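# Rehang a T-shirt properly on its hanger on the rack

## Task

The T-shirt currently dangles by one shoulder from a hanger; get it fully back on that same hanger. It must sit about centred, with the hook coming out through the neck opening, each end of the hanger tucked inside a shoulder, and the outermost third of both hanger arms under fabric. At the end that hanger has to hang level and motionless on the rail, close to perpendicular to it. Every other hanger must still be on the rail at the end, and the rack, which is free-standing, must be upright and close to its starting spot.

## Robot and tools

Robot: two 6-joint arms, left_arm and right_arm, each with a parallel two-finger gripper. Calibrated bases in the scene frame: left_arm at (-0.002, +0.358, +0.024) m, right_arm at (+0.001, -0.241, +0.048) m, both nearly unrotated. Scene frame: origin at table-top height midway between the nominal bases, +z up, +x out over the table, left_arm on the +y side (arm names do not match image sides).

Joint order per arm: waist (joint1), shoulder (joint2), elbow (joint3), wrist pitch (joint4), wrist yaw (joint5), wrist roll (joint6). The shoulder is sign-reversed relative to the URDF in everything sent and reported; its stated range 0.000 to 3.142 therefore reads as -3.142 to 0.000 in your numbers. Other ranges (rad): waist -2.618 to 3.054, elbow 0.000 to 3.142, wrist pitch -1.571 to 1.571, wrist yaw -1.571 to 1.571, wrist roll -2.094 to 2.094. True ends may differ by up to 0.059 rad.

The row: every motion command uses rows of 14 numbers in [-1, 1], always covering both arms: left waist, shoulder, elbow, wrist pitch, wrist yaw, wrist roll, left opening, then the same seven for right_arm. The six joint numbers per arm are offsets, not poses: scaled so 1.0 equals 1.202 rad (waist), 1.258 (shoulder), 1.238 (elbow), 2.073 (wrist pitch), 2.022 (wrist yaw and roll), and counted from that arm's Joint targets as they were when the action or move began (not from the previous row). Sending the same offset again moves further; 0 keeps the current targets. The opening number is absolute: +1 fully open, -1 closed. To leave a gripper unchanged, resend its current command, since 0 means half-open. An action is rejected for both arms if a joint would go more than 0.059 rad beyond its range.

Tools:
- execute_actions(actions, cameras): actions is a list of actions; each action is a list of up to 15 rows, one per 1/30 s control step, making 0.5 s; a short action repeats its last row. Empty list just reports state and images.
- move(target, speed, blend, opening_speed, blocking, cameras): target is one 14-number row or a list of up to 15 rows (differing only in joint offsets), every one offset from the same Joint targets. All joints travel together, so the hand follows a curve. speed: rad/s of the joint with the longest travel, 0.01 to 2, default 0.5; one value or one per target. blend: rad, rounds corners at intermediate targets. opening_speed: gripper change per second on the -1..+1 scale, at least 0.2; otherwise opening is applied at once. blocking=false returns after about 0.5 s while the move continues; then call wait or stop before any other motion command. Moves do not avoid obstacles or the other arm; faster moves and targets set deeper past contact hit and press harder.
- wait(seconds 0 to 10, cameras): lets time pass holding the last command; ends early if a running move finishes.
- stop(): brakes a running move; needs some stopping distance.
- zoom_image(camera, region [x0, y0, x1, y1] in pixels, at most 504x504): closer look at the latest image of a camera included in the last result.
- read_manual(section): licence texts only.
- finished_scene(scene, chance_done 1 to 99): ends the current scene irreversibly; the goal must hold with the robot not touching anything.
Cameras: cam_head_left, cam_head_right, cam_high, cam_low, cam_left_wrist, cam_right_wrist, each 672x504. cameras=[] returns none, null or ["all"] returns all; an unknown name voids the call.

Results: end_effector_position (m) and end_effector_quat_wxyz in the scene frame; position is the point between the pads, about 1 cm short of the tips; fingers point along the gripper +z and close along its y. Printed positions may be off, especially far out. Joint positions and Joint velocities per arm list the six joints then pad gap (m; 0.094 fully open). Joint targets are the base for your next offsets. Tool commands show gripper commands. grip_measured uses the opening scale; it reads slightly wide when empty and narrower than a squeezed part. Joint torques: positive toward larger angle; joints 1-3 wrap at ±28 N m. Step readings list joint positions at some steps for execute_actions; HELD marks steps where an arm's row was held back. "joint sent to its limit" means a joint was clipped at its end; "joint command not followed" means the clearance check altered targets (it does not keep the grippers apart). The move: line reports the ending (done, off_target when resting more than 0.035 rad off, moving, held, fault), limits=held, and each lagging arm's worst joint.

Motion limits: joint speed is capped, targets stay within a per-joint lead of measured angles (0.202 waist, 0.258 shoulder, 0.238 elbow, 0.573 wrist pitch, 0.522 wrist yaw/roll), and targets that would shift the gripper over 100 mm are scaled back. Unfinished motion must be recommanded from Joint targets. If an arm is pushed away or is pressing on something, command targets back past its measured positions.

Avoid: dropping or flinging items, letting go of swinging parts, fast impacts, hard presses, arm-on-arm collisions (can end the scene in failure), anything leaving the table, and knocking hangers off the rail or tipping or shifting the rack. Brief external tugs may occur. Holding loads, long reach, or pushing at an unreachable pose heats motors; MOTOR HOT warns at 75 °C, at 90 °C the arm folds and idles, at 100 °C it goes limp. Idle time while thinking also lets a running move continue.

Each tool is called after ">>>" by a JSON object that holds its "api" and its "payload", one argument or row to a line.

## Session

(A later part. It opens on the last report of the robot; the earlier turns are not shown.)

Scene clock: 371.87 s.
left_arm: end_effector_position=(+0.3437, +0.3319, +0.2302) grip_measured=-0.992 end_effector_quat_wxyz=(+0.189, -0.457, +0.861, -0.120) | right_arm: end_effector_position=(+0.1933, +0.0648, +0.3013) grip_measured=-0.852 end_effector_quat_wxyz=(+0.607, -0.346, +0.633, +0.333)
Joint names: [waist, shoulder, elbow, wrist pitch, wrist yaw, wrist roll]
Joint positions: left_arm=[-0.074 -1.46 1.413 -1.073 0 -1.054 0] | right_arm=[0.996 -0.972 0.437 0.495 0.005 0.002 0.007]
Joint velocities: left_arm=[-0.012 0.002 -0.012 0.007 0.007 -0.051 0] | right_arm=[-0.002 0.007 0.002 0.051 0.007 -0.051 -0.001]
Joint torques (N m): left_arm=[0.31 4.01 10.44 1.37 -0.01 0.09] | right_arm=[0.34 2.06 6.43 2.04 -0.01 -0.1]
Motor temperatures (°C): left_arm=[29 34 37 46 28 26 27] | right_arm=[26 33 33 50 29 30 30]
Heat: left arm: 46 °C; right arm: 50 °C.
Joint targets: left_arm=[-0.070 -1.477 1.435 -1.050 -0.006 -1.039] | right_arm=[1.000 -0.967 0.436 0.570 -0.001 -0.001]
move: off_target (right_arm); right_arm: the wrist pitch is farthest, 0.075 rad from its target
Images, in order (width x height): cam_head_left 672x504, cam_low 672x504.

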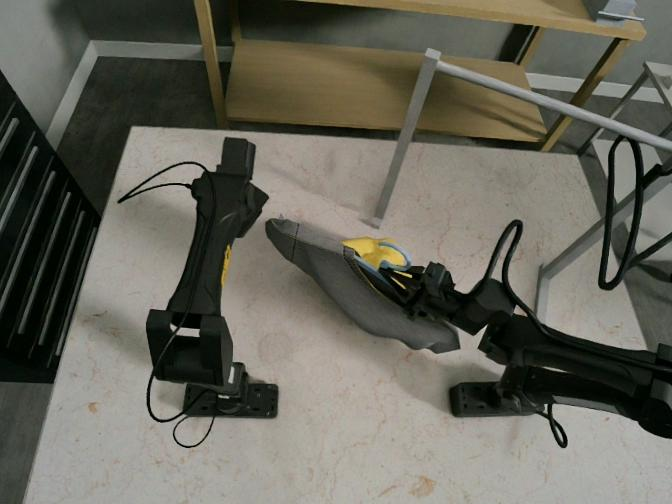

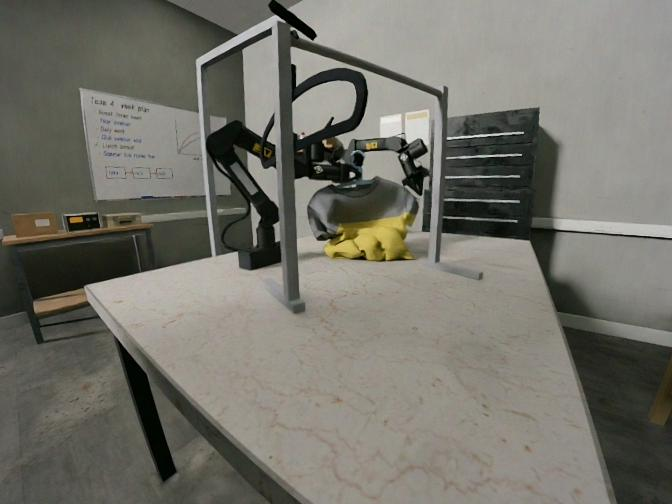

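>>> {"api": "move", "payload": {
  "target": [
    [0,0.03,0.182,-0.164,0,0,1,0,0,0,0,0,0,-1],
    [-0.137,0.03,0.182,-0.164,0,-0.085,1,0,0,0,0,0,0,-1]
  ],
  "speed": 0.4,
  "opening_speed": 2,
  "cameras": ["cam_left_wrist"]
}}

>>> {"api": "move", "payload": {
  "target": [0,0.02,-0.297,0.191,0,0,1,0,0,0,0,0,0,-1],
  "speed": 0.25,
  "cameras": ["cam_left_wrist"]
}}

Scene clock: 374.30 s.
left_arm: end_effector_position=(+0.3049, +0.2846, +0.2781) grip_measured=+0.997 end_effector_quat_wxyz=(+0.145, -0.458, +0.867, -0.129) | right_arm: end_effector_position=(+0.1933, +0.0648, +0.3013) grip_measured=-0.852 end_effector_quat_wxyz=(+0.607, -0.346, +0.633, +0.333)
Joint names: [waist, shoulder, elbow, wrist pitch, wrist yaw, wrist roll]
Joint positions: left_arm=[-0.233 -1.457 1.635 -1.357 0.001 -1.209 0.094] | right_arm=[0.996 -0.972 0.437 0.495 0.005 0.002 0.007]
Joint velocities: left_arm=[-0.002 0.002 -0.002 -0.051 -0.051 0.007 0] | right_arm=[0.012 0.002 0.002 -0.022 -0.037 0.051 -0.001]
Joint torques (N m): left_arm=[-0.29 6.31 10.43 0.75 -0.07 -0.04] | right_arm=[0.32 2.03 6.43 2.04 -0.01 -0.11]
Motor temperatures (°C): left_arm=[29 34 37 45 28 26 27] | right_arm=[26 33 33 50 29 30 30]
Heat: left arm: 45 °C; right arm: 50 °C.
Joint targets: left_arm=[-0.234 -1.439 1.660 -1.390 -0.006 -1.211] | right_arm=[1.000 -0.967 0.436 0.570 -0.001 -0.001]
move: off_target (right_arm); right_arm: the wrist pitch is farthest, 0.075 rad from its target
Images, in order (width x height): cam_left_wrist 672x504.

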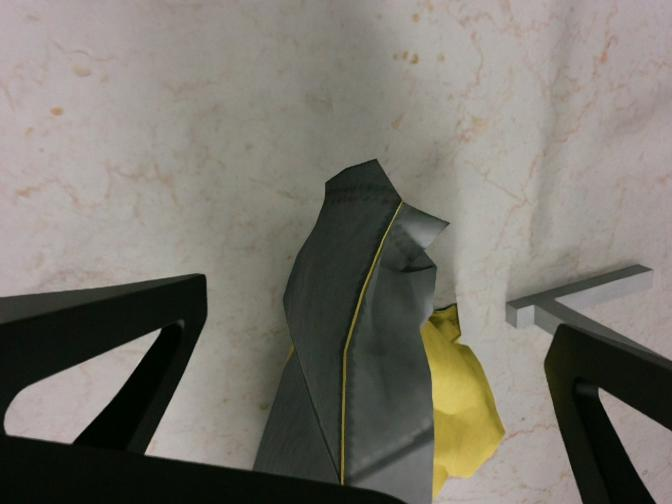

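Scene clock: 376.57 s.
left_arm: end_effector_position=(+0.3281, +0.2790, +0.2086) grip_measured=+0.997 end_effector_quat_wxyz=(+0.160, -0.456, +0.864, -0.142) | right_arm: end_effector_position=(+0.1933, +0.0648, +0.3013) grip_measured=-0.852 end_effector_quat_wxyz=(+0.607, -0.346, +0.633, +0.333)
Joint names: [waist, shoulder, elbow, wrist pitch, wrist yaw, wrist roll]
Joint positions: left_arm=[-0.233 -1.438 1.316 -1.018 0.001 -1.209 0.094] | right_arm=[0.996 -0.972 0.437 0.495 0.005 0.002 0.007]
Joint velocities: left_arm=[-0.007 0.002 0.002 -0.051 -0.007 -0.022 -0.001] | right_arm=[0.002 0.002 -0.017 -0.022 0.051 -0.051 0]
Joint torques (N m): left_arm=[0.02 7.08 6.67 1.37 -0.06 -0.04] | right_arm=[0.34 2.02 6.45 2.04 -0.01 -0.09]
Motor temperatures (°C): left_arm=[29 34 37 45 28 26 27] | right_arm=[26 33 33 50 29 30 30]
Heat: left arm: 45 °C; right arm: 50 °C.
Joint targets: left_arm=[-0.234 -1.414 1.292 -0.994 -0.006 -1.211] | right_arm=[1.000 -0.967 0.436 0.570 -0.001 -0.001]
move: off_target (right_arm); right_arm: the wrist pitch is farthest, 0.075 rad from its target
Images, in order (width x height): cam_left_wrist 672x504.

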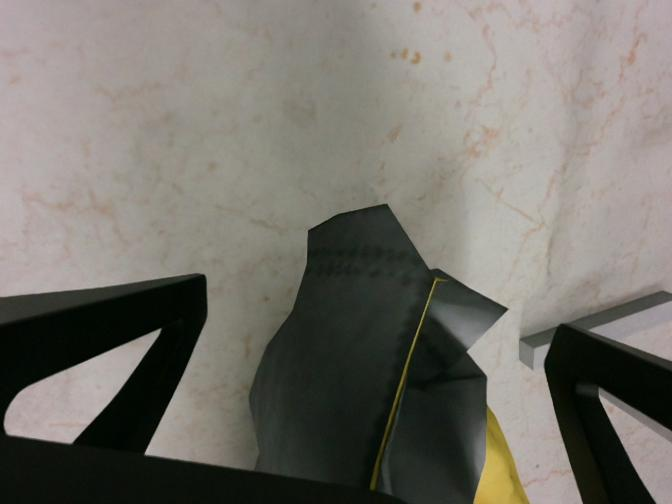

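Good alignment; closing and pulling about 2 cm.

>>> {"api": "move", "payload": {
  "target": [0,0,0,0,0,0,-1,0,0,0,0,0,0,-1],
  "opening_speed": 1,
  "cameras": ["cam_left_wrist"]
}}

>>> {"api": "move", "payload": {
  "target": [0.08,-0.03,0.09,-0.018,0,0.05,-1,0,0,0,0,0,0,-1],
  "speed": 0.12,
  "cameras": ["cam_head_left","cam_low"]
}}

>>> {"api": "zoom_image", "payload": {
  "camera": "cam_low",
  "region": [280, 110, 460, 280]
}}

Scene clock: 379.03 s.
left_arm: end_effector_position=(+0.3287, +0.2789, +0.2089) grip_measured=-0.977 end_effector_quat_wxyz=(+0.161, -0.456, +0.863, -0.143) | right_arm: end_effector_position=(+0.1933, +0.0648, +0.3013) grip_measured=-0.852 end_effector_quat_wxyz=(+0.607, -0.346, +0.633, +0.333)
Joint names: [waist, shoulder, elbow, wrist pitch, wrist yaw, wrist roll]
Joint positions: left_arm=[-0.233 -1.438 1.316 -1.015 0.001 -1.21 0.001] | right_arm=[0.996 -0.972 0.437 0.495 0.005 0.002 0.007]
Joint velocities: left_arm=[-0.007 0.012 0.002 0.022 0.081 0.007 -0.002] | right_arm=[-0.002 -0.002 -0.012 -0.037 0.007 0.051 -0.001]
Joint torques (N m): left_arm=[-0.17 7.01 6.57 1.36 -0.06 0] | right_arm=[0.32 2.07 6.45 2.04 -0.01 -0.1]
Motor temperatures (°C): left_arm=[29 34 37 45 28 26 27] | right_arm=[26 33 33 51 29 30 30]
Heat: left arm: 45 °C; right arm: 51 °C.
Joint targets: left_arm=[-0.234 -1.414 1.292 -0.994 -0.006 -1.211] | right_arm=[1.000 -0.967 0.436 0.570 -0.001 -0.001]
move: off_target (right_arm); right_arm: the wrist pitch is farthest, 0.075 rad from its target
Images, in order (width x height): cam_left_wrist 672x504.

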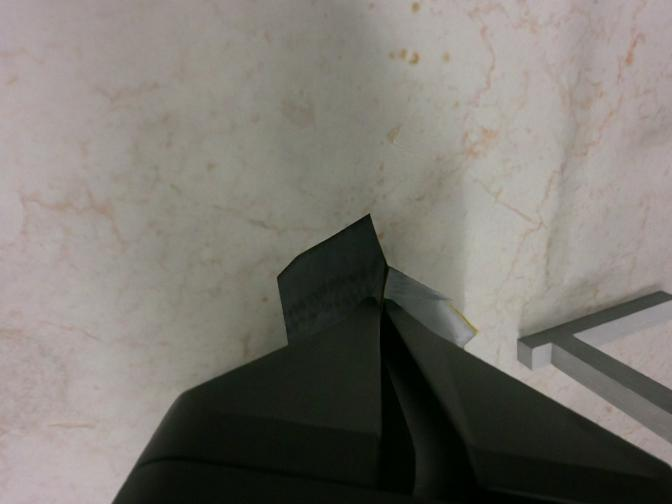

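Scene clock: 380.47 s.
left_arm: end_effector_position=(+0.3452, +0.3066, +0.2302) grip_measured=-0.979 end_effector_quat_wxyz=(+0.196, -0.454, +0.857, -0.145) | right_arm: end_effector_position=(+0.1921, +0.0656, +0.3016) grip_measured=-0.852 end_effector_quat_wxyz=(+0.606, -0.348, +0.631, +0.336)
Joint names: [waist, shoulder, elbow, wrist pitch, wrist yaw, wrist roll]
Joint positions: left_arm=[-0.145 -1.438 1.375 -1.015 0.001 -1.124 0.001] | right_arm=[0.996 -0.972 0.437 0.496 -0.002 0.002 0.007]
Joint velocities: left_arm=[-0.002 -0.002 -0.007 -0.037 0.037 0.051 0] | right_arm=[0.002 0.012 -0.017 0.022 -0.007 -0.051 0]
Joint torques (N m): left_arm=[0.5 4.11 11.58 1.04 -0.03 0.09] | right_arm=[0.34 2.03 6.42 2.02 -0.01 -0.1]
Motor temperatures (°C): left_arm=[29 34 37 45 28 26 27] | right_arm=[26 33 33 51 29 30 30]
Heat: left arm: 45 °C; right arm: 51 °C.
Joint targets: left_arm=[-0.138 -1.452 1.404 -1.032 -0.006 -1.109] | right_arm=[1.000 -0.967 0.436 0.570 -0.001 -0.001]
move: off_target (right_arm); right_arm: the wrist pitch is farthest, 0.074 rad from its target
Images, in order (width x height): cam_head_left 672x504, cam_low 672x504.

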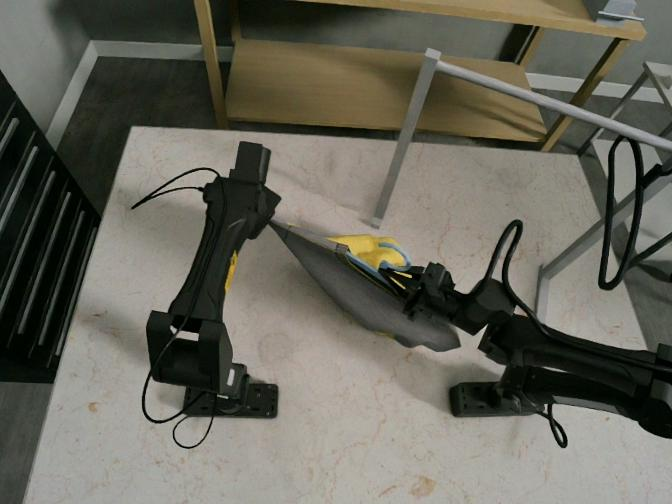

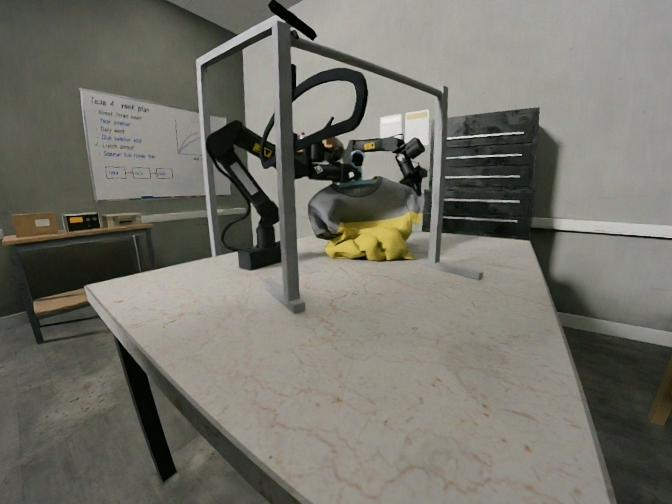

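Scaled by 2.800 from the camera's 672x504 image, which has a finer 960x720 frame.

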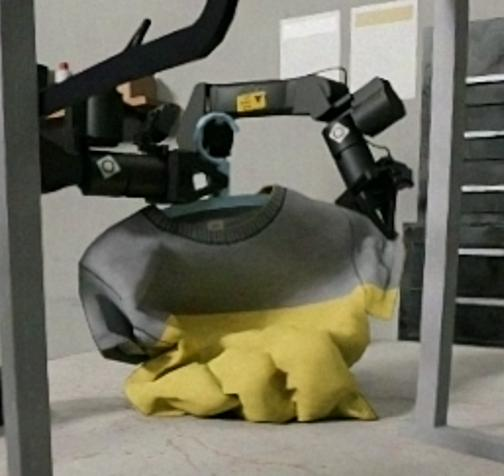

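>>> {"api": "move", "payload": {
  "target": [0.045,-0.008,0.022,0,0,0.028,-1,0,0,0,0,0,0,-1],
  "speed": 0.12,
  "cameras": ["cam_head_left","cam_low"]
}}

>>> {"api": "zoom_image", "payload": {
  "camera": "cam_low",
  "region": [280, 110, 460, 280]
}}

>>> {"api": "move", "payload": {
  "target": [0,0,0,0,0,0,0.5,0,0,0,0,0,0,-1],
  "opening_speed": 0.8,
  "cameras": ["cam_low"]
}}

>>> {"api": "zoom_image", "payload": {
  "camera": "cam_low",
  "region": [280, 110, 460, 280]
}}

Scene clock: 381.77 s.
left_arm: end_effector_position=(+0.3518, +0.3237, +0.2364) grip_measured=-0.979 end_effector_quat_wxyz=(+0.208, -0.451, +0.856, -0.140) | right_arm: end_effector_position=(+0.1922, +0.0656, +0.3035) grip_measured=-0.852 end_effector_quat_wxyz=(+0.609, -0.347, +0.629, +0.337)
Joint names: [waist, shoulder, elbow, wrist pitch, wrist yaw, wrist roll]
Joint positions: left_arm=[-0.092 -1.445 1.399 -1.017 0.006 -1.067 0.001] | right_arm=[0.996 -0.972 0.437 0.504 -0.002 0.002 0.007]
Joint velocities: left_arm=[-0.007 -0.017 0.007 -0.081 0.022 -0.066 -0.001] | right_arm=[-0.002 0.002 0.007 -0.051 0.066 -0.051 0]
Joint torques (N m): left_arm=[0.8 3.92 11.6 1.08 -0.08 0.06] | right_arm=[0.34 2.04 6.43 1.96 -0.01 -0.1]
Motor temperatures (°C): left_arm=[29 34 37 45 28 26 27] | right_arm=[26 33 33 51 29 30 30]
Heat: left arm: 45 °C; right arm: 51 °C.
Joint targets: left_arm=[-0.084 -1.462 1.431 -1.032 -0.006 -1.053] | right_arm=[1.000 -0.967 0.436 0.570 -0.001 -0.001]
move: off_target (right_arm); right_arm: the wrist pitch is farthest, 0.066 rad from its target
Images, in order (width x height): cam_head_left 672x504, cam_low 672x504.

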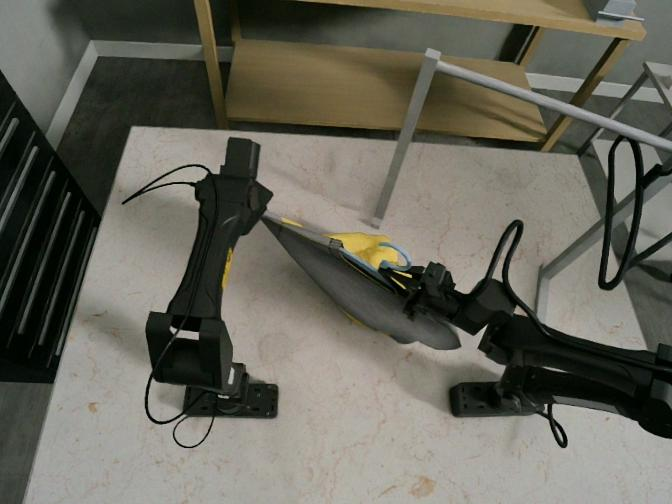

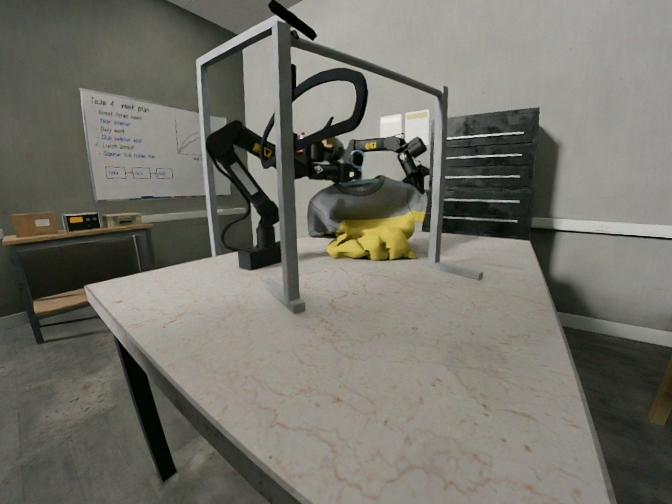

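Scaled by 2.800 from the camera's 672x504 image, which has a finer 960x720 frame.

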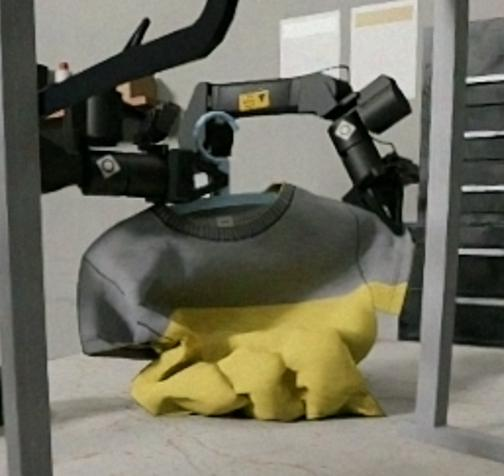

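Scene clock: 383.87 s.
left_arm: end_effector_position=(+0.3522, +0.3247, +0.2366) grip_measured=+0.497 end_effector_quat_wxyz=(+0.209, -0.452, +0.856, -0.140) | right_arm: end_effector_position=(+0.1922, +0.0656, +0.3035) grip_measured=-0.852 end_effector_quat_wxyz=(+0.609, -0.347, +0.629, +0.337)
Joint names: [waist, shoulder, elbow, wrist pitch, wrist yaw, wrist roll]
Joint positions: left_arm=[-0.089 -1.445 1.399 -1.015 0.006 -1.066 0.07] | right_arm=[0.996 -0.972 0.437 0.504 -0.002 0.002 0.007]
Joint velocities: left_arm=[0.017 0.012 0.017 -0.037 -0.022 -0.051 0] | right_arm=[-0.012 0.002 -0.002 -0.007 -0.022 0.022 0]
Joint torques (N m): left_arm=[0.51 3.93 11.73 1.06 -0.08 0.11] | right_arm=[0.32 2.03 6.42 1.96 -0.01 -0.1]
Motor temperatures (°C): left_arm=[29 34 37 45 28 26 27] | right_arm=[26 33 33 50 29 30 30]
Heat: left arm: 45 °C; right arm: 50 °C.
Joint targets: left_arm=[-0.084 -1.462 1.431 -1.032 -0.006 -1.053] | right_arm=[1.000 -0.967 0.436 0.570 -0.001 -0.001]
move: off_target (right_arm); right_arm: the wrist pitch is farthest, 0.066 rad from its target
Images, in order (width x height): cam_low 672x504.

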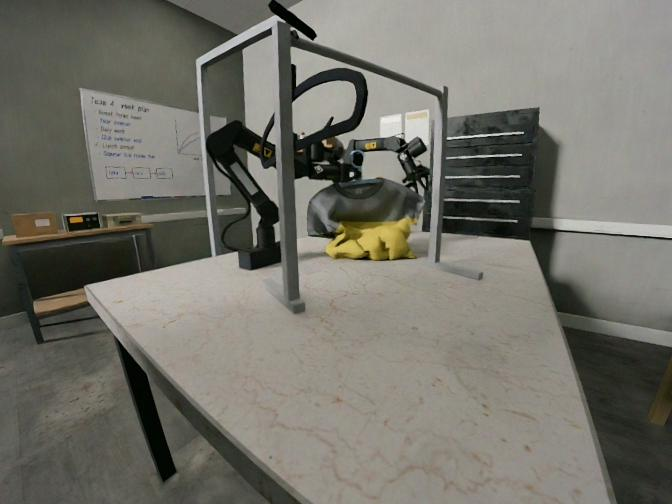

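Scaled by 2.800 from the camera's 672x504 image, which has a finer 960x720 frame.

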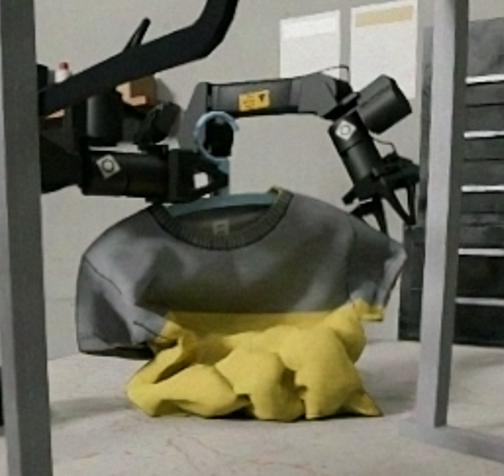

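>>> {"api": "move", "payload": {
  "target": [
    [0,0.016,0.2,-0.15,0,0,1,0,0,0,0,0,0,-1],
    [0.02,0.505,-0.204,0.251,0,0.521,1,0,0,0,0,0,0,-1]
  ],
  "speed": 0.5,
  "opening_speed": 2,
  "cameras": ["cam_head_left","cam_low"]
}}

>>> {"api": "move", "payload": {
  "target": [
    [0,0,0,0,0,0,1,-0.208,0.048,0.162,-0.121,0,0,-1],
    [0,0,0,0,0,0,1,-0.344,0.01,0.924,-0.83,0.298,0,-1]
  ],
  "speed": 0.4
}}

Scene clock: 388.17 s.
left_arm: end_effector_position=(+0.2914, +0.3374, +0.4400) grip_measured=+0.997 end_effector_quat_wxyz=(+0.642, +0.024, +0.766, -0.029) | right_arm: end_effector_position=(+0.1922, +0.0656, +0.3035) grip_measured=-0.852 end_effector_quat_wxyz=(+0.609, -0.347, +0.629, +0.337)
Joint names: [waist, shoulder, elbow, wrist pitch, wrist yaw, wrist roll]
Joint positions: left_arm=[-0.066 -0.833 1.204 -0.546 0.006 -0.012 0.094] | right_arm=[0.996 -0.972 0.437 0.504 -0.002 0.002 0.007]
Joint velocities: left_arm=[-0.012 -0.007 0.002 -0.022 0.037 -0.037 -0.001] | right_arm=[-0.007 -0.012 -0.017 -0.007 -0.037 0.007 0]
Joint torques (N m): left_arm=[0.46 0.09 6.09 2.28 -0.06 0.12] | right_arm=[0.34 2.04 6.43 1.96 -0.01 -0.1]
Motor temperatures (°C): left_arm=[29 34 37 45 28 26 27] | right_arm=[26 33 33 49 29 30 30]
Heat: left arm: 45 °C; right arm: 49 °C.
Joint targets: left_arm=[-0.060 -0.826 1.178 -0.511 -0.006 0.001] | right_arm=[1.000 -0.967 0.436 0.570 -0.001 -0.001]
move: off_target (right_arm); right_arm: the wrist pitch is farthest, 0.066 rad from its target
Images, in order (width x height): cam_head_left 672x504, cam_low 672x504.

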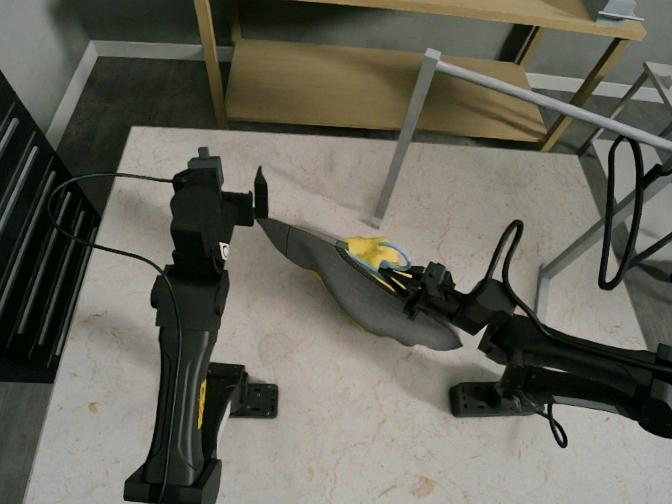

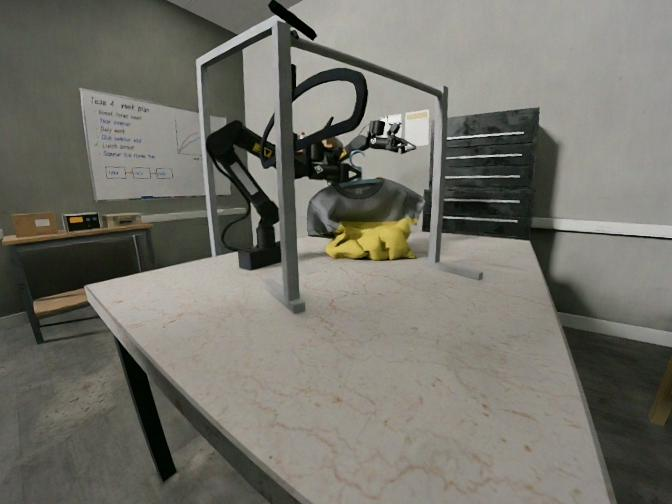

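Scene clock: 393.23 s.
left_arm: end_effector_position=(+0.2915, +0.3374, +0.4404) grip_measured=+0.997 end_effector_quat_wxyz=(+0.643, +0.025, +0.765, -0.028) | right_arm: end_effector_position=(+0.2405, -0.1913, +0.4505) grip_measured=-0.853 end_effector_quat_wxyz=(+0.517, -0.116, +0.842, -0.096)
Joint names: [waist, shoulder, elbow, wrist pitch, wrist yaw, wrist roll]
Joint positions: left_arm=[-0.066 -0.833 1.204 -0.544 0.006 -0.011 0.094] | right_arm=[0.592 -0.956 1.54 -1.145 0.574 0.008 0.007]
Joint velocities: left_arm=[-0.012 0.002 0.002 0.007 0.022 0.007 0] | right_arm=[-0.027 -0.002 0.007 -0.037 0.051 -0.007 0.001]
Joint torques (N m): left_arm=[0.59 0.27 5.9 2.26 -0.11 0.11] | right_arm=[-0.47 -0.59 7.66 1.12 0.38 -0.1]
Motor temperatures (°C): left_arm=[29 34 36 47 28 26 27] | right_arm=[26 33 33 48 29 30 30]
Heat: left arm: 47 °C; right arm: 48 °C.
Joint targets: left_arm=[-0.060 -0.826 1.178 -0.511 -0.006 0.001] | right_arm=[0.587 -0.955 1.580 -1.150 0.602 -0.001]
move: off_target (right_arm); right_arm: the elbow is farthest, 0.040 rad from its target

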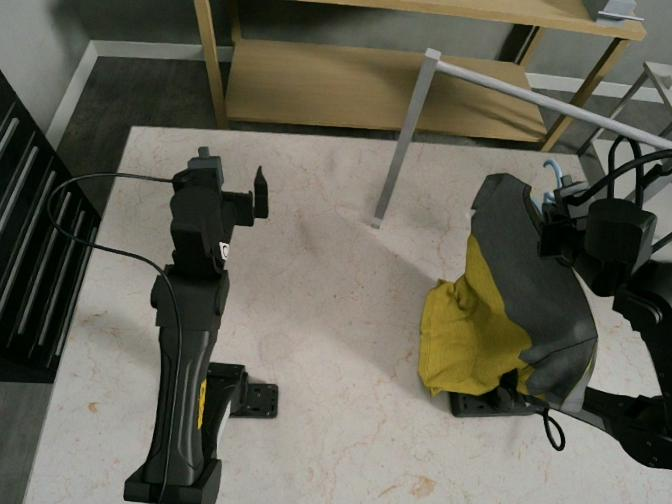

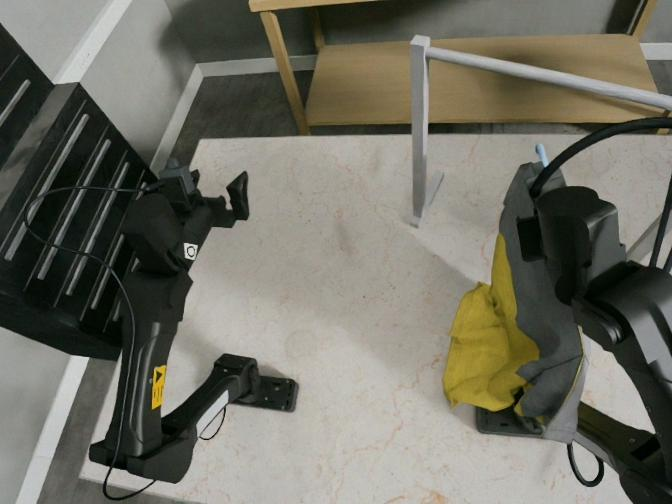

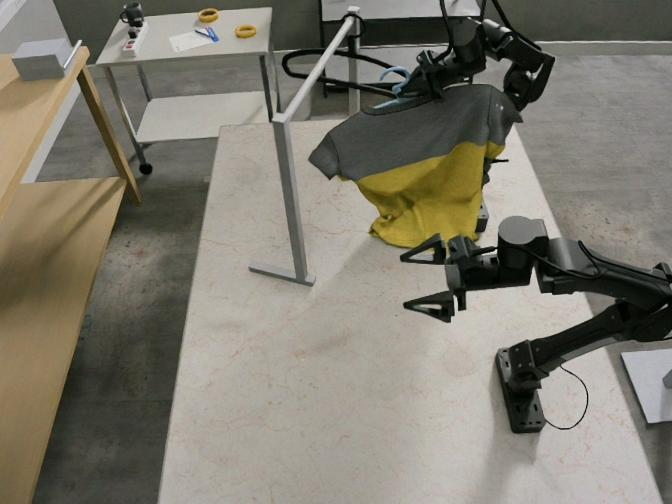

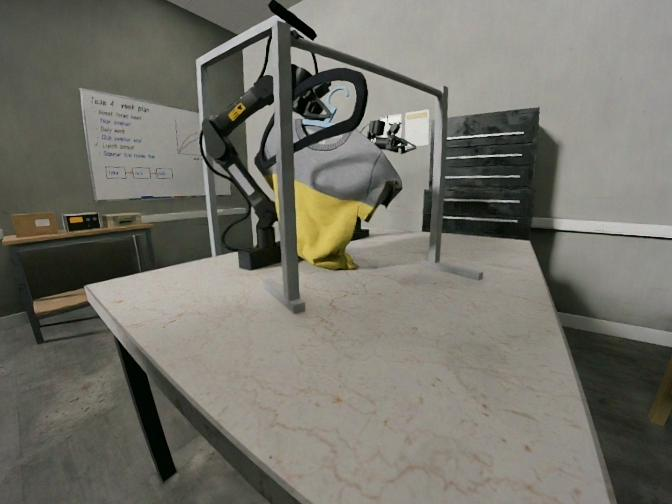

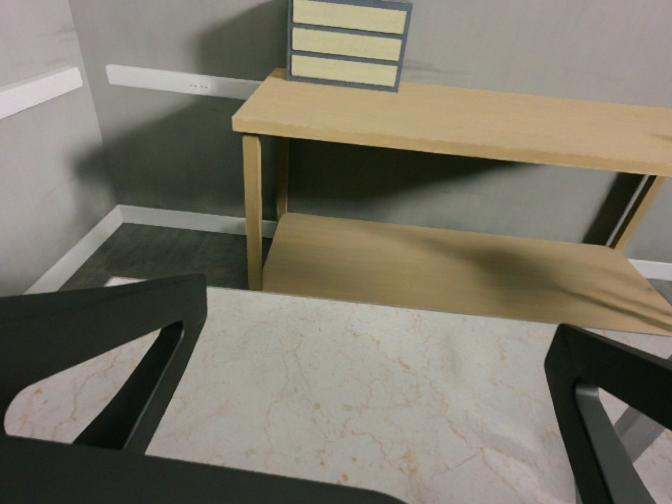

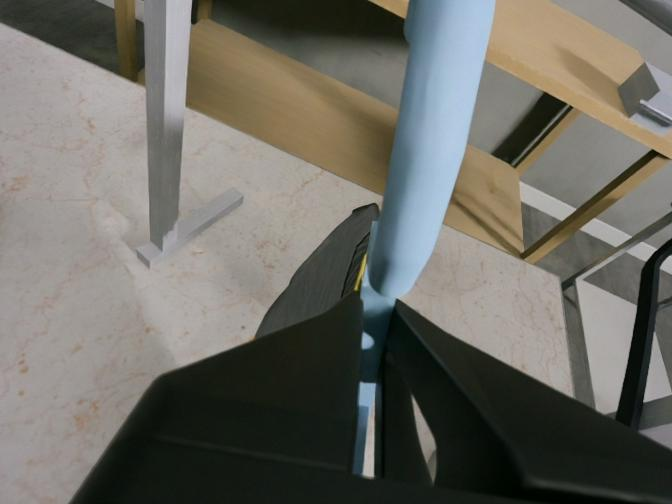

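>>> {"api": "move", "payload": {
  "target": [-0.54,0,0,0,0,0,1,0,0,0,0,0,0,-1],
  "cameras": ["cam_left_wrist"]
}}

Scene clock: 396.23 s.
left_arm: end_effector_position=(+0.2218, +0.1670, +0.4404) grip_measured=+0.997 end_effector_quat_wxyz=(+0.602, +0.263, +0.719, -0.227) | right_arm: end_effector_position=(+0.2404, -0.1914, +0.4502) grip_measured=-0.853 end_effector_quat_wxyz=(+0.517, -0.116, +0.843, -0.097)
Joint names: [waist, shoulder, elbow, wrist pitch, wrist yaw, wrist roll]
Joint positions: left_arm=[-0.705 -0.833 1.204 -0.544 0.003 -0.011 0.094] | right_arm=[0.592 -0.956 1.54 -1.147 0.574 0.008 0.007]
Joint velocities: left_arm=[-0.007 -0.002 0.002 -0.037 -0.022 -0.037 -0.001] | right_arm=[-0.007 0.032 -0.012 0.037 -0.037 0.007 0]
Joint torques (N m): left_arm=[-0.53 0.2 5.78 2.23 -0.04 0.08] | right_arm=[-0.46 -0.59 7.62 1.14 0.38 -0.1]
Motor temperatures (°C): left_arm=[29 34 36 47 28 26 27] | right_arm=[26 33 33 47 29 30 30]
Heat: left arm: 47 °C; right arm: 47 °C.
Joint targets: left_arm=[-0.709 -0.826 1.178 -0.511 -0.006 0.001] | right_arm=[0.587 -0.955 1.580 -1.150 0.602 -0.001]
move: off_target (right_arm); right_arm: the elbow is farthest, 0.040 rad from its target
Images, in order (width x height): cam_left_wrist 672x504.

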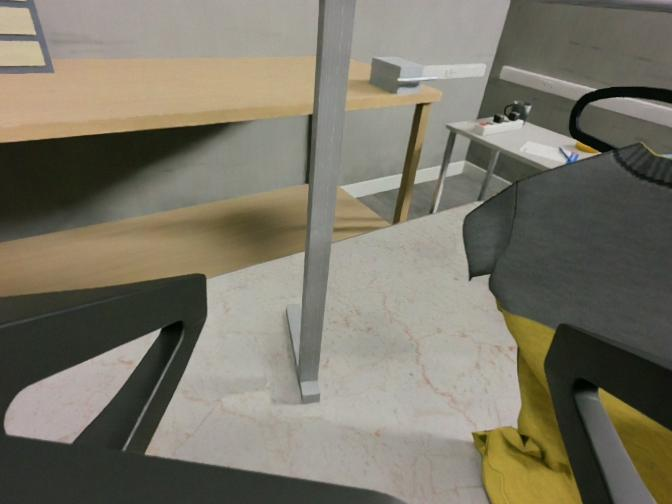

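>>> {"api": "move", "payload": {
  "target": [-0.25,0,0,0.19,0,0,1,0,0,0,0,0,0,-1],
  "cameras": ["cam_left_wrist"]
}}

Scene clock: 403.20 s.
left_arm: end_effector_position=(+0.1556, +0.1123, +0.5377) grip_measured=+0.997 end_effector_quat_wxyz=(+0.683, +0.296, +0.550, -0.379) | right_arm: end_effector_position=(+0.2404, -0.1914, +0.4502) grip_measured=-0.853 end_effector_quat_wxyz=(+0.517, -0.116, +0.843, -0.097)
Joint names: [waist, shoulder, elbow, wrist pitch, wrist yaw, wrist roll]
Joint positions: left_arm=[-1.005 -0.833 1.204 -0.15 -0.008 -0.011 0.094] | right_arm=[0.592 -0.956 1.54 -1.147 0.574 0.008 0.007]
Joint velocities: left_arm=[0.012 0.002 0.012 -0.022 0.051 -0.007 0] | right_arm=[0.002 0.017 -0.002 0.051 -0.007 -0.022 -0.001]
Joint torques (N m): left_arm=[-0.24 -0.13 5.76 2.2 -0.11 0.09] | right_arm=[-0.47 -0.59 7.65 1.14 0.38 -0.1]
Motor temperatures (°C): left_arm=[29 34 36 49 28 26 27] | right_arm=[26 32 33 46 29 30 30]
Heat: left arm: 49 °C; right arm: 46 °C.
Joint targets: left_arm=[-1.010 -0.826 1.178 -0.118 -0.006 0.001] | right_arm=[0.587 -0.955 1.580 -1.150 0.602 -0.001]
move: off_target (right_arm); right_arm: the elbow is farthest, 0.040 rad from its target
Images, in order (width x height): cam_left_wrist 672x504.

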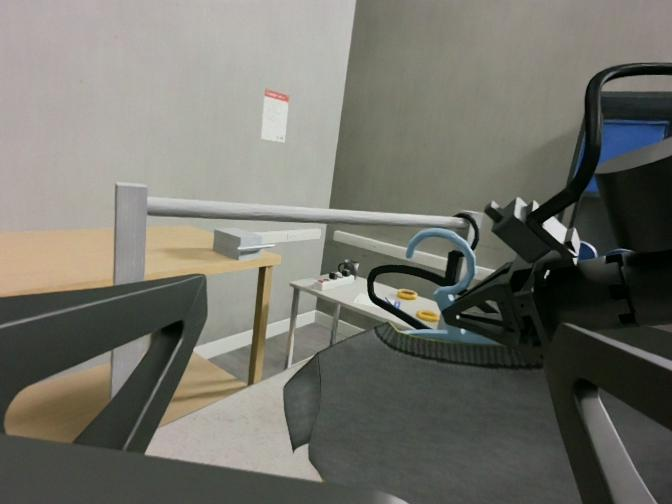

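>>> {"api": "move", "payload": {
  "target": [0,0,0,0,0,0,1,0.141,-0.282,0.202,0.096,0.157,0.198,-1],
  "speed": 0.25
}}

Scene clock: 406.97 s.
left_arm: end_effector_position=(+0.1556, +0.1124, +0.5381) grip_measured=+0.997 end_effector_quat_wxyz=(+0.683, +0.296, +0.549, -0.379) | right_arm: end_effector_position=(+0.3125, -0.1315, +0.4907) grip_measured=-0.852 end_effector_quat_wxyz=(+0.574, +0.058, +0.814, -0.072)
Joint names: [waist, shoulder, elbow, wrist pitch, wrist yaw, wrist roll]
Joint positions: left_arm=[-1.005 -0.833 1.204 -0.148 -0.008 -0.011 0.094] | right_arm=[0.751 -1.313 1.783 -1.018 0.884 0.387 0.007]
Joint velocities: left_arm=[-0.007 0.002 -0.007 -0.007 -0.066 0.022 0] | right_arm=[-0.007 -0.007 0.022 0.007 0.081 0.051 0.001]
Joint torques (N m): left_arm=[-0.29 0.09 5.72 2.13 -0.05 0.09] | right_arm=[0.34 3.23 8.54 1.7 0.51 0.07]
Motor temperatures (°C): left_arm=[29 34 36 48 28 26 27] | right_arm=[26 32 33 46 29 30 30]
Heat: left arm: 48 °C; right arm: 46 °C.
Joint targets: left_arm=[-1.010 -0.826 1.178 -0.118 -0.006 0.001] | right_arm=[0.756 -1.310 1.830 -0.951 0.919 0.399]
move: off_target (right_arm); right_arm: the wrist pitch is farthest, 0.067 rad from its target

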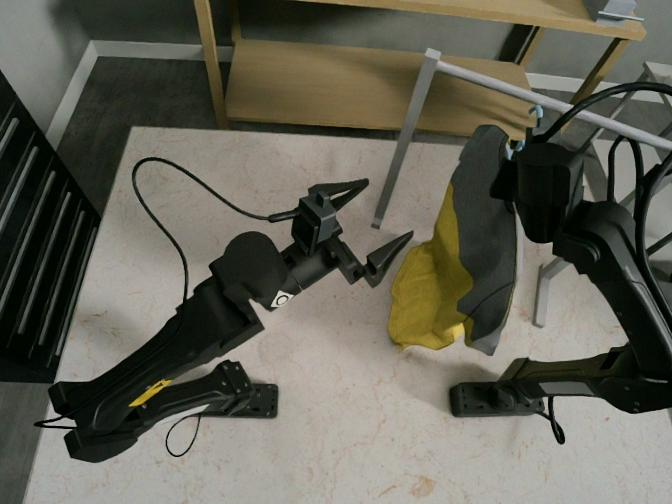

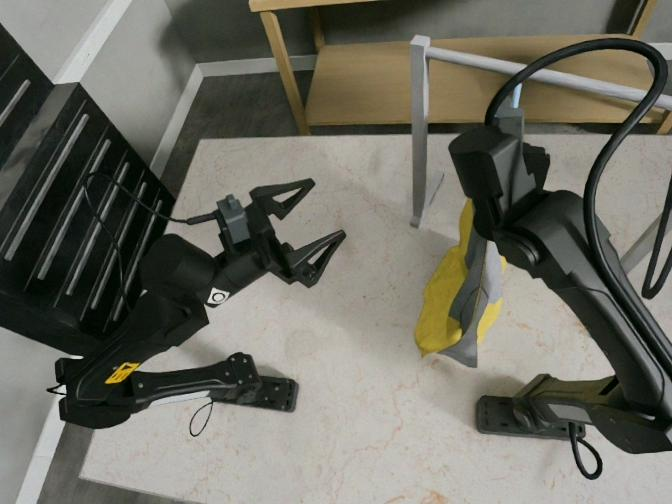

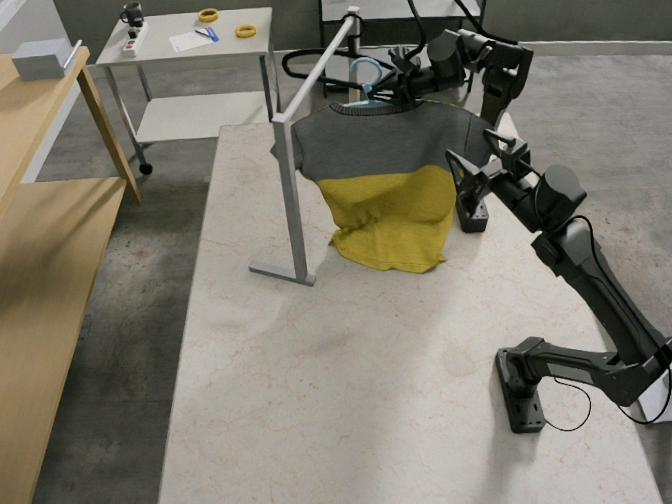

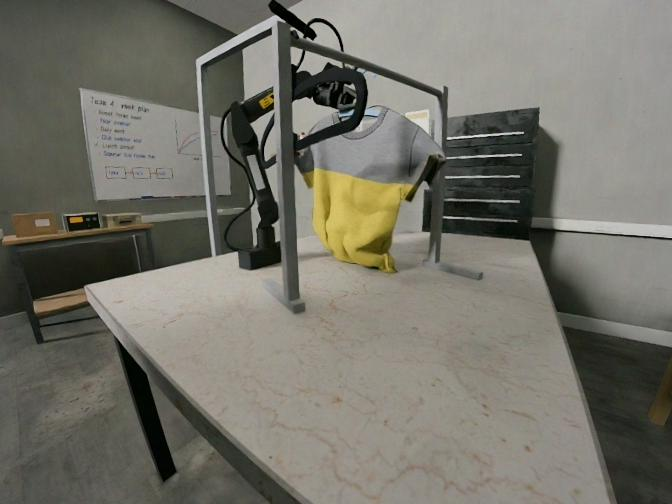

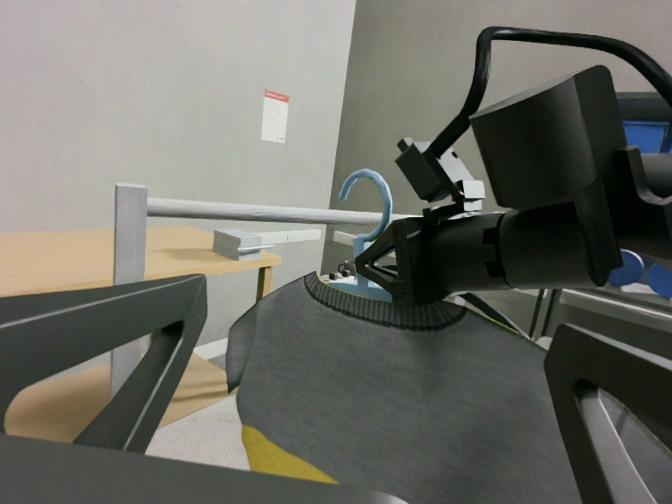

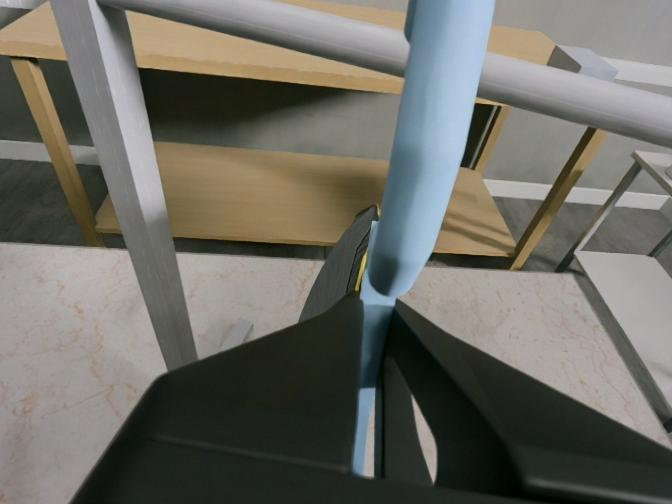

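>>> {"api": "move", "payload": {
  "target": [0,0,0,0,0,0,1,-0.1456,-0.1534,0.1462,0.0058,-0.049,-0.013,-1],
  "speed": 0.15,
  "cameras": ["cam_left_wrist","cam_high","cam_right_wrist"]
}}

Scene clock: 409.37 s.
left_arm: end_effector_position=(+0.1556, +0.1124, +0.5381) grip_measured=+0.997 end_effector_quat_wxyz=(+0.683, +0.296, +0.549, -0.379) | right_arm: end_effector_position=(+0.3704, -0.1439, +0.4927) grip_measured=-0.853 end_effector_quat_wxyz=(+0.560, +0.105, +0.817, -0.092)
Joint names: [waist, shoulder, elbow, wrist pitch, wrist yaw, wrist roll]
Joint positions: left_arm=[-1.005 -0.833 1.204 -0.148 -0.008 -0.011 0.094] | right_arm=[0.586 -1.503 1.964 -1.006 0.812 0.379 0.007]
Joint velocities: left_arm=[-0.012 -0.002 -0.007 0.007 0.007 -0.037 -0.001] | right_arm=[-0.007 -0.002 0.027 -0.051 -0.037 -0.022 0]
Joint torques (N m): left_arm=[-0.21 0.03 5.6 2.16 -0.02 0.09] | right_arm=[-0.4 4.89 8.61 1.72 0.25 -0.1]
Motor temperatures (°C): left_arm=[29 33 36 48 28 26 27] | right_arm=[26 32 33 46 29 30 31]
Heat: left arm: 48 °C; right arm: 46 °C.
Joint targets: left_arm=[-1.010 -0.826 1.178 -0.118 -0.006 0.001] | right_arm=[0.581 -1.503 2.011 -0.939 0.820 0.373]
move: off_target (right_arm); right_arm: the wrist pitch is farthest, 0.067 rad from its target
Images, in order (width x height): cam_high 672x504, cam_left_wrist 672x504, cam_right_wrist 672x504.

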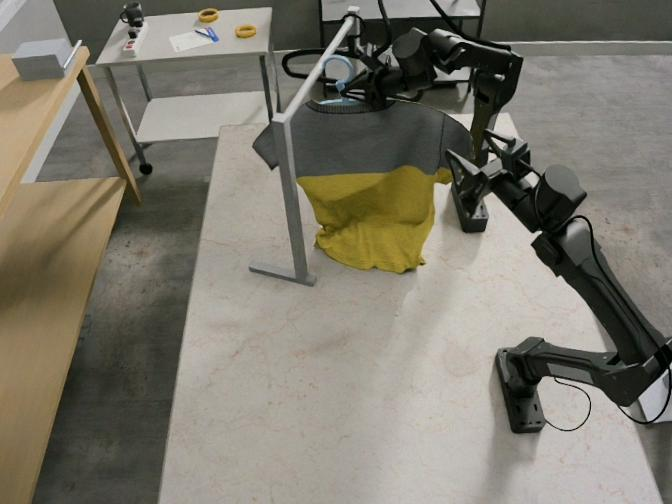

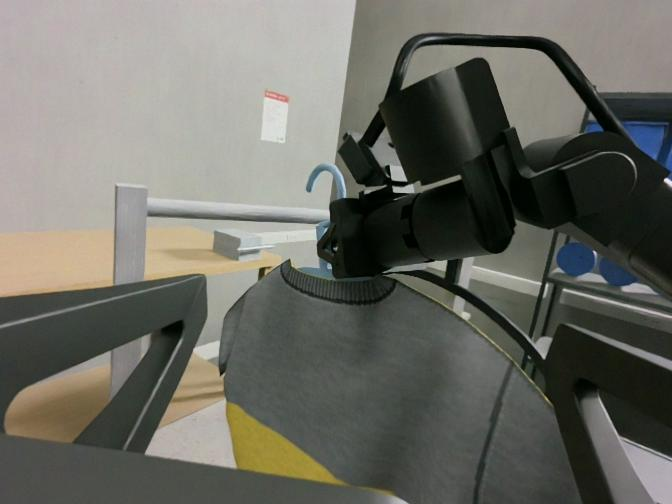

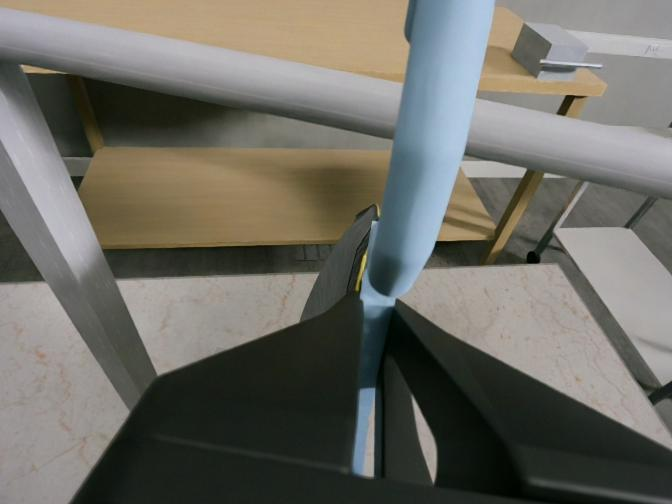

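>>> {"api": "zoom_image", "payload": {
  "camera": "cam_left_wrist",
  "region": [240, 130, 420, 300]
}}

>>> {"api": "zoom_image", "payload": {
  "camera": "cam_high",
  "region": [260, 20, 420, 140]
}}

Scaled by 2.800 from the camera's 672x504 image, which has a finer 960x720 frame.

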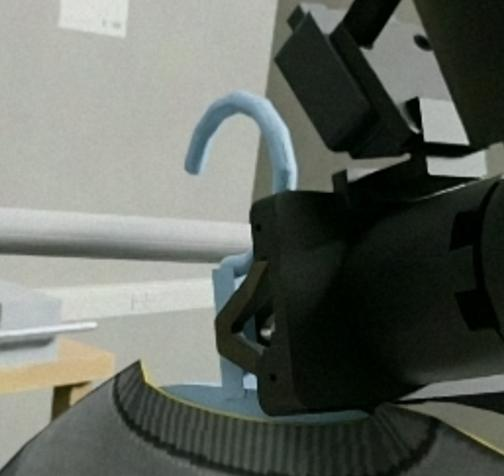

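Scaled by 3.150 from the camera's 672x504 image, which has a finer 960x720 frame.

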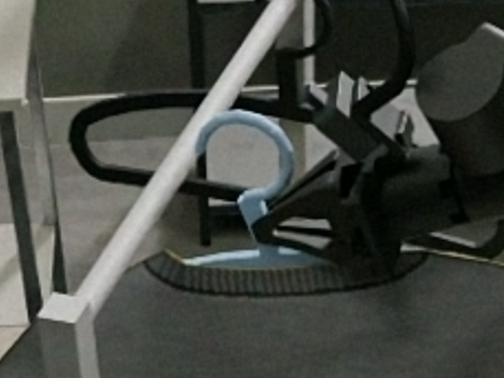

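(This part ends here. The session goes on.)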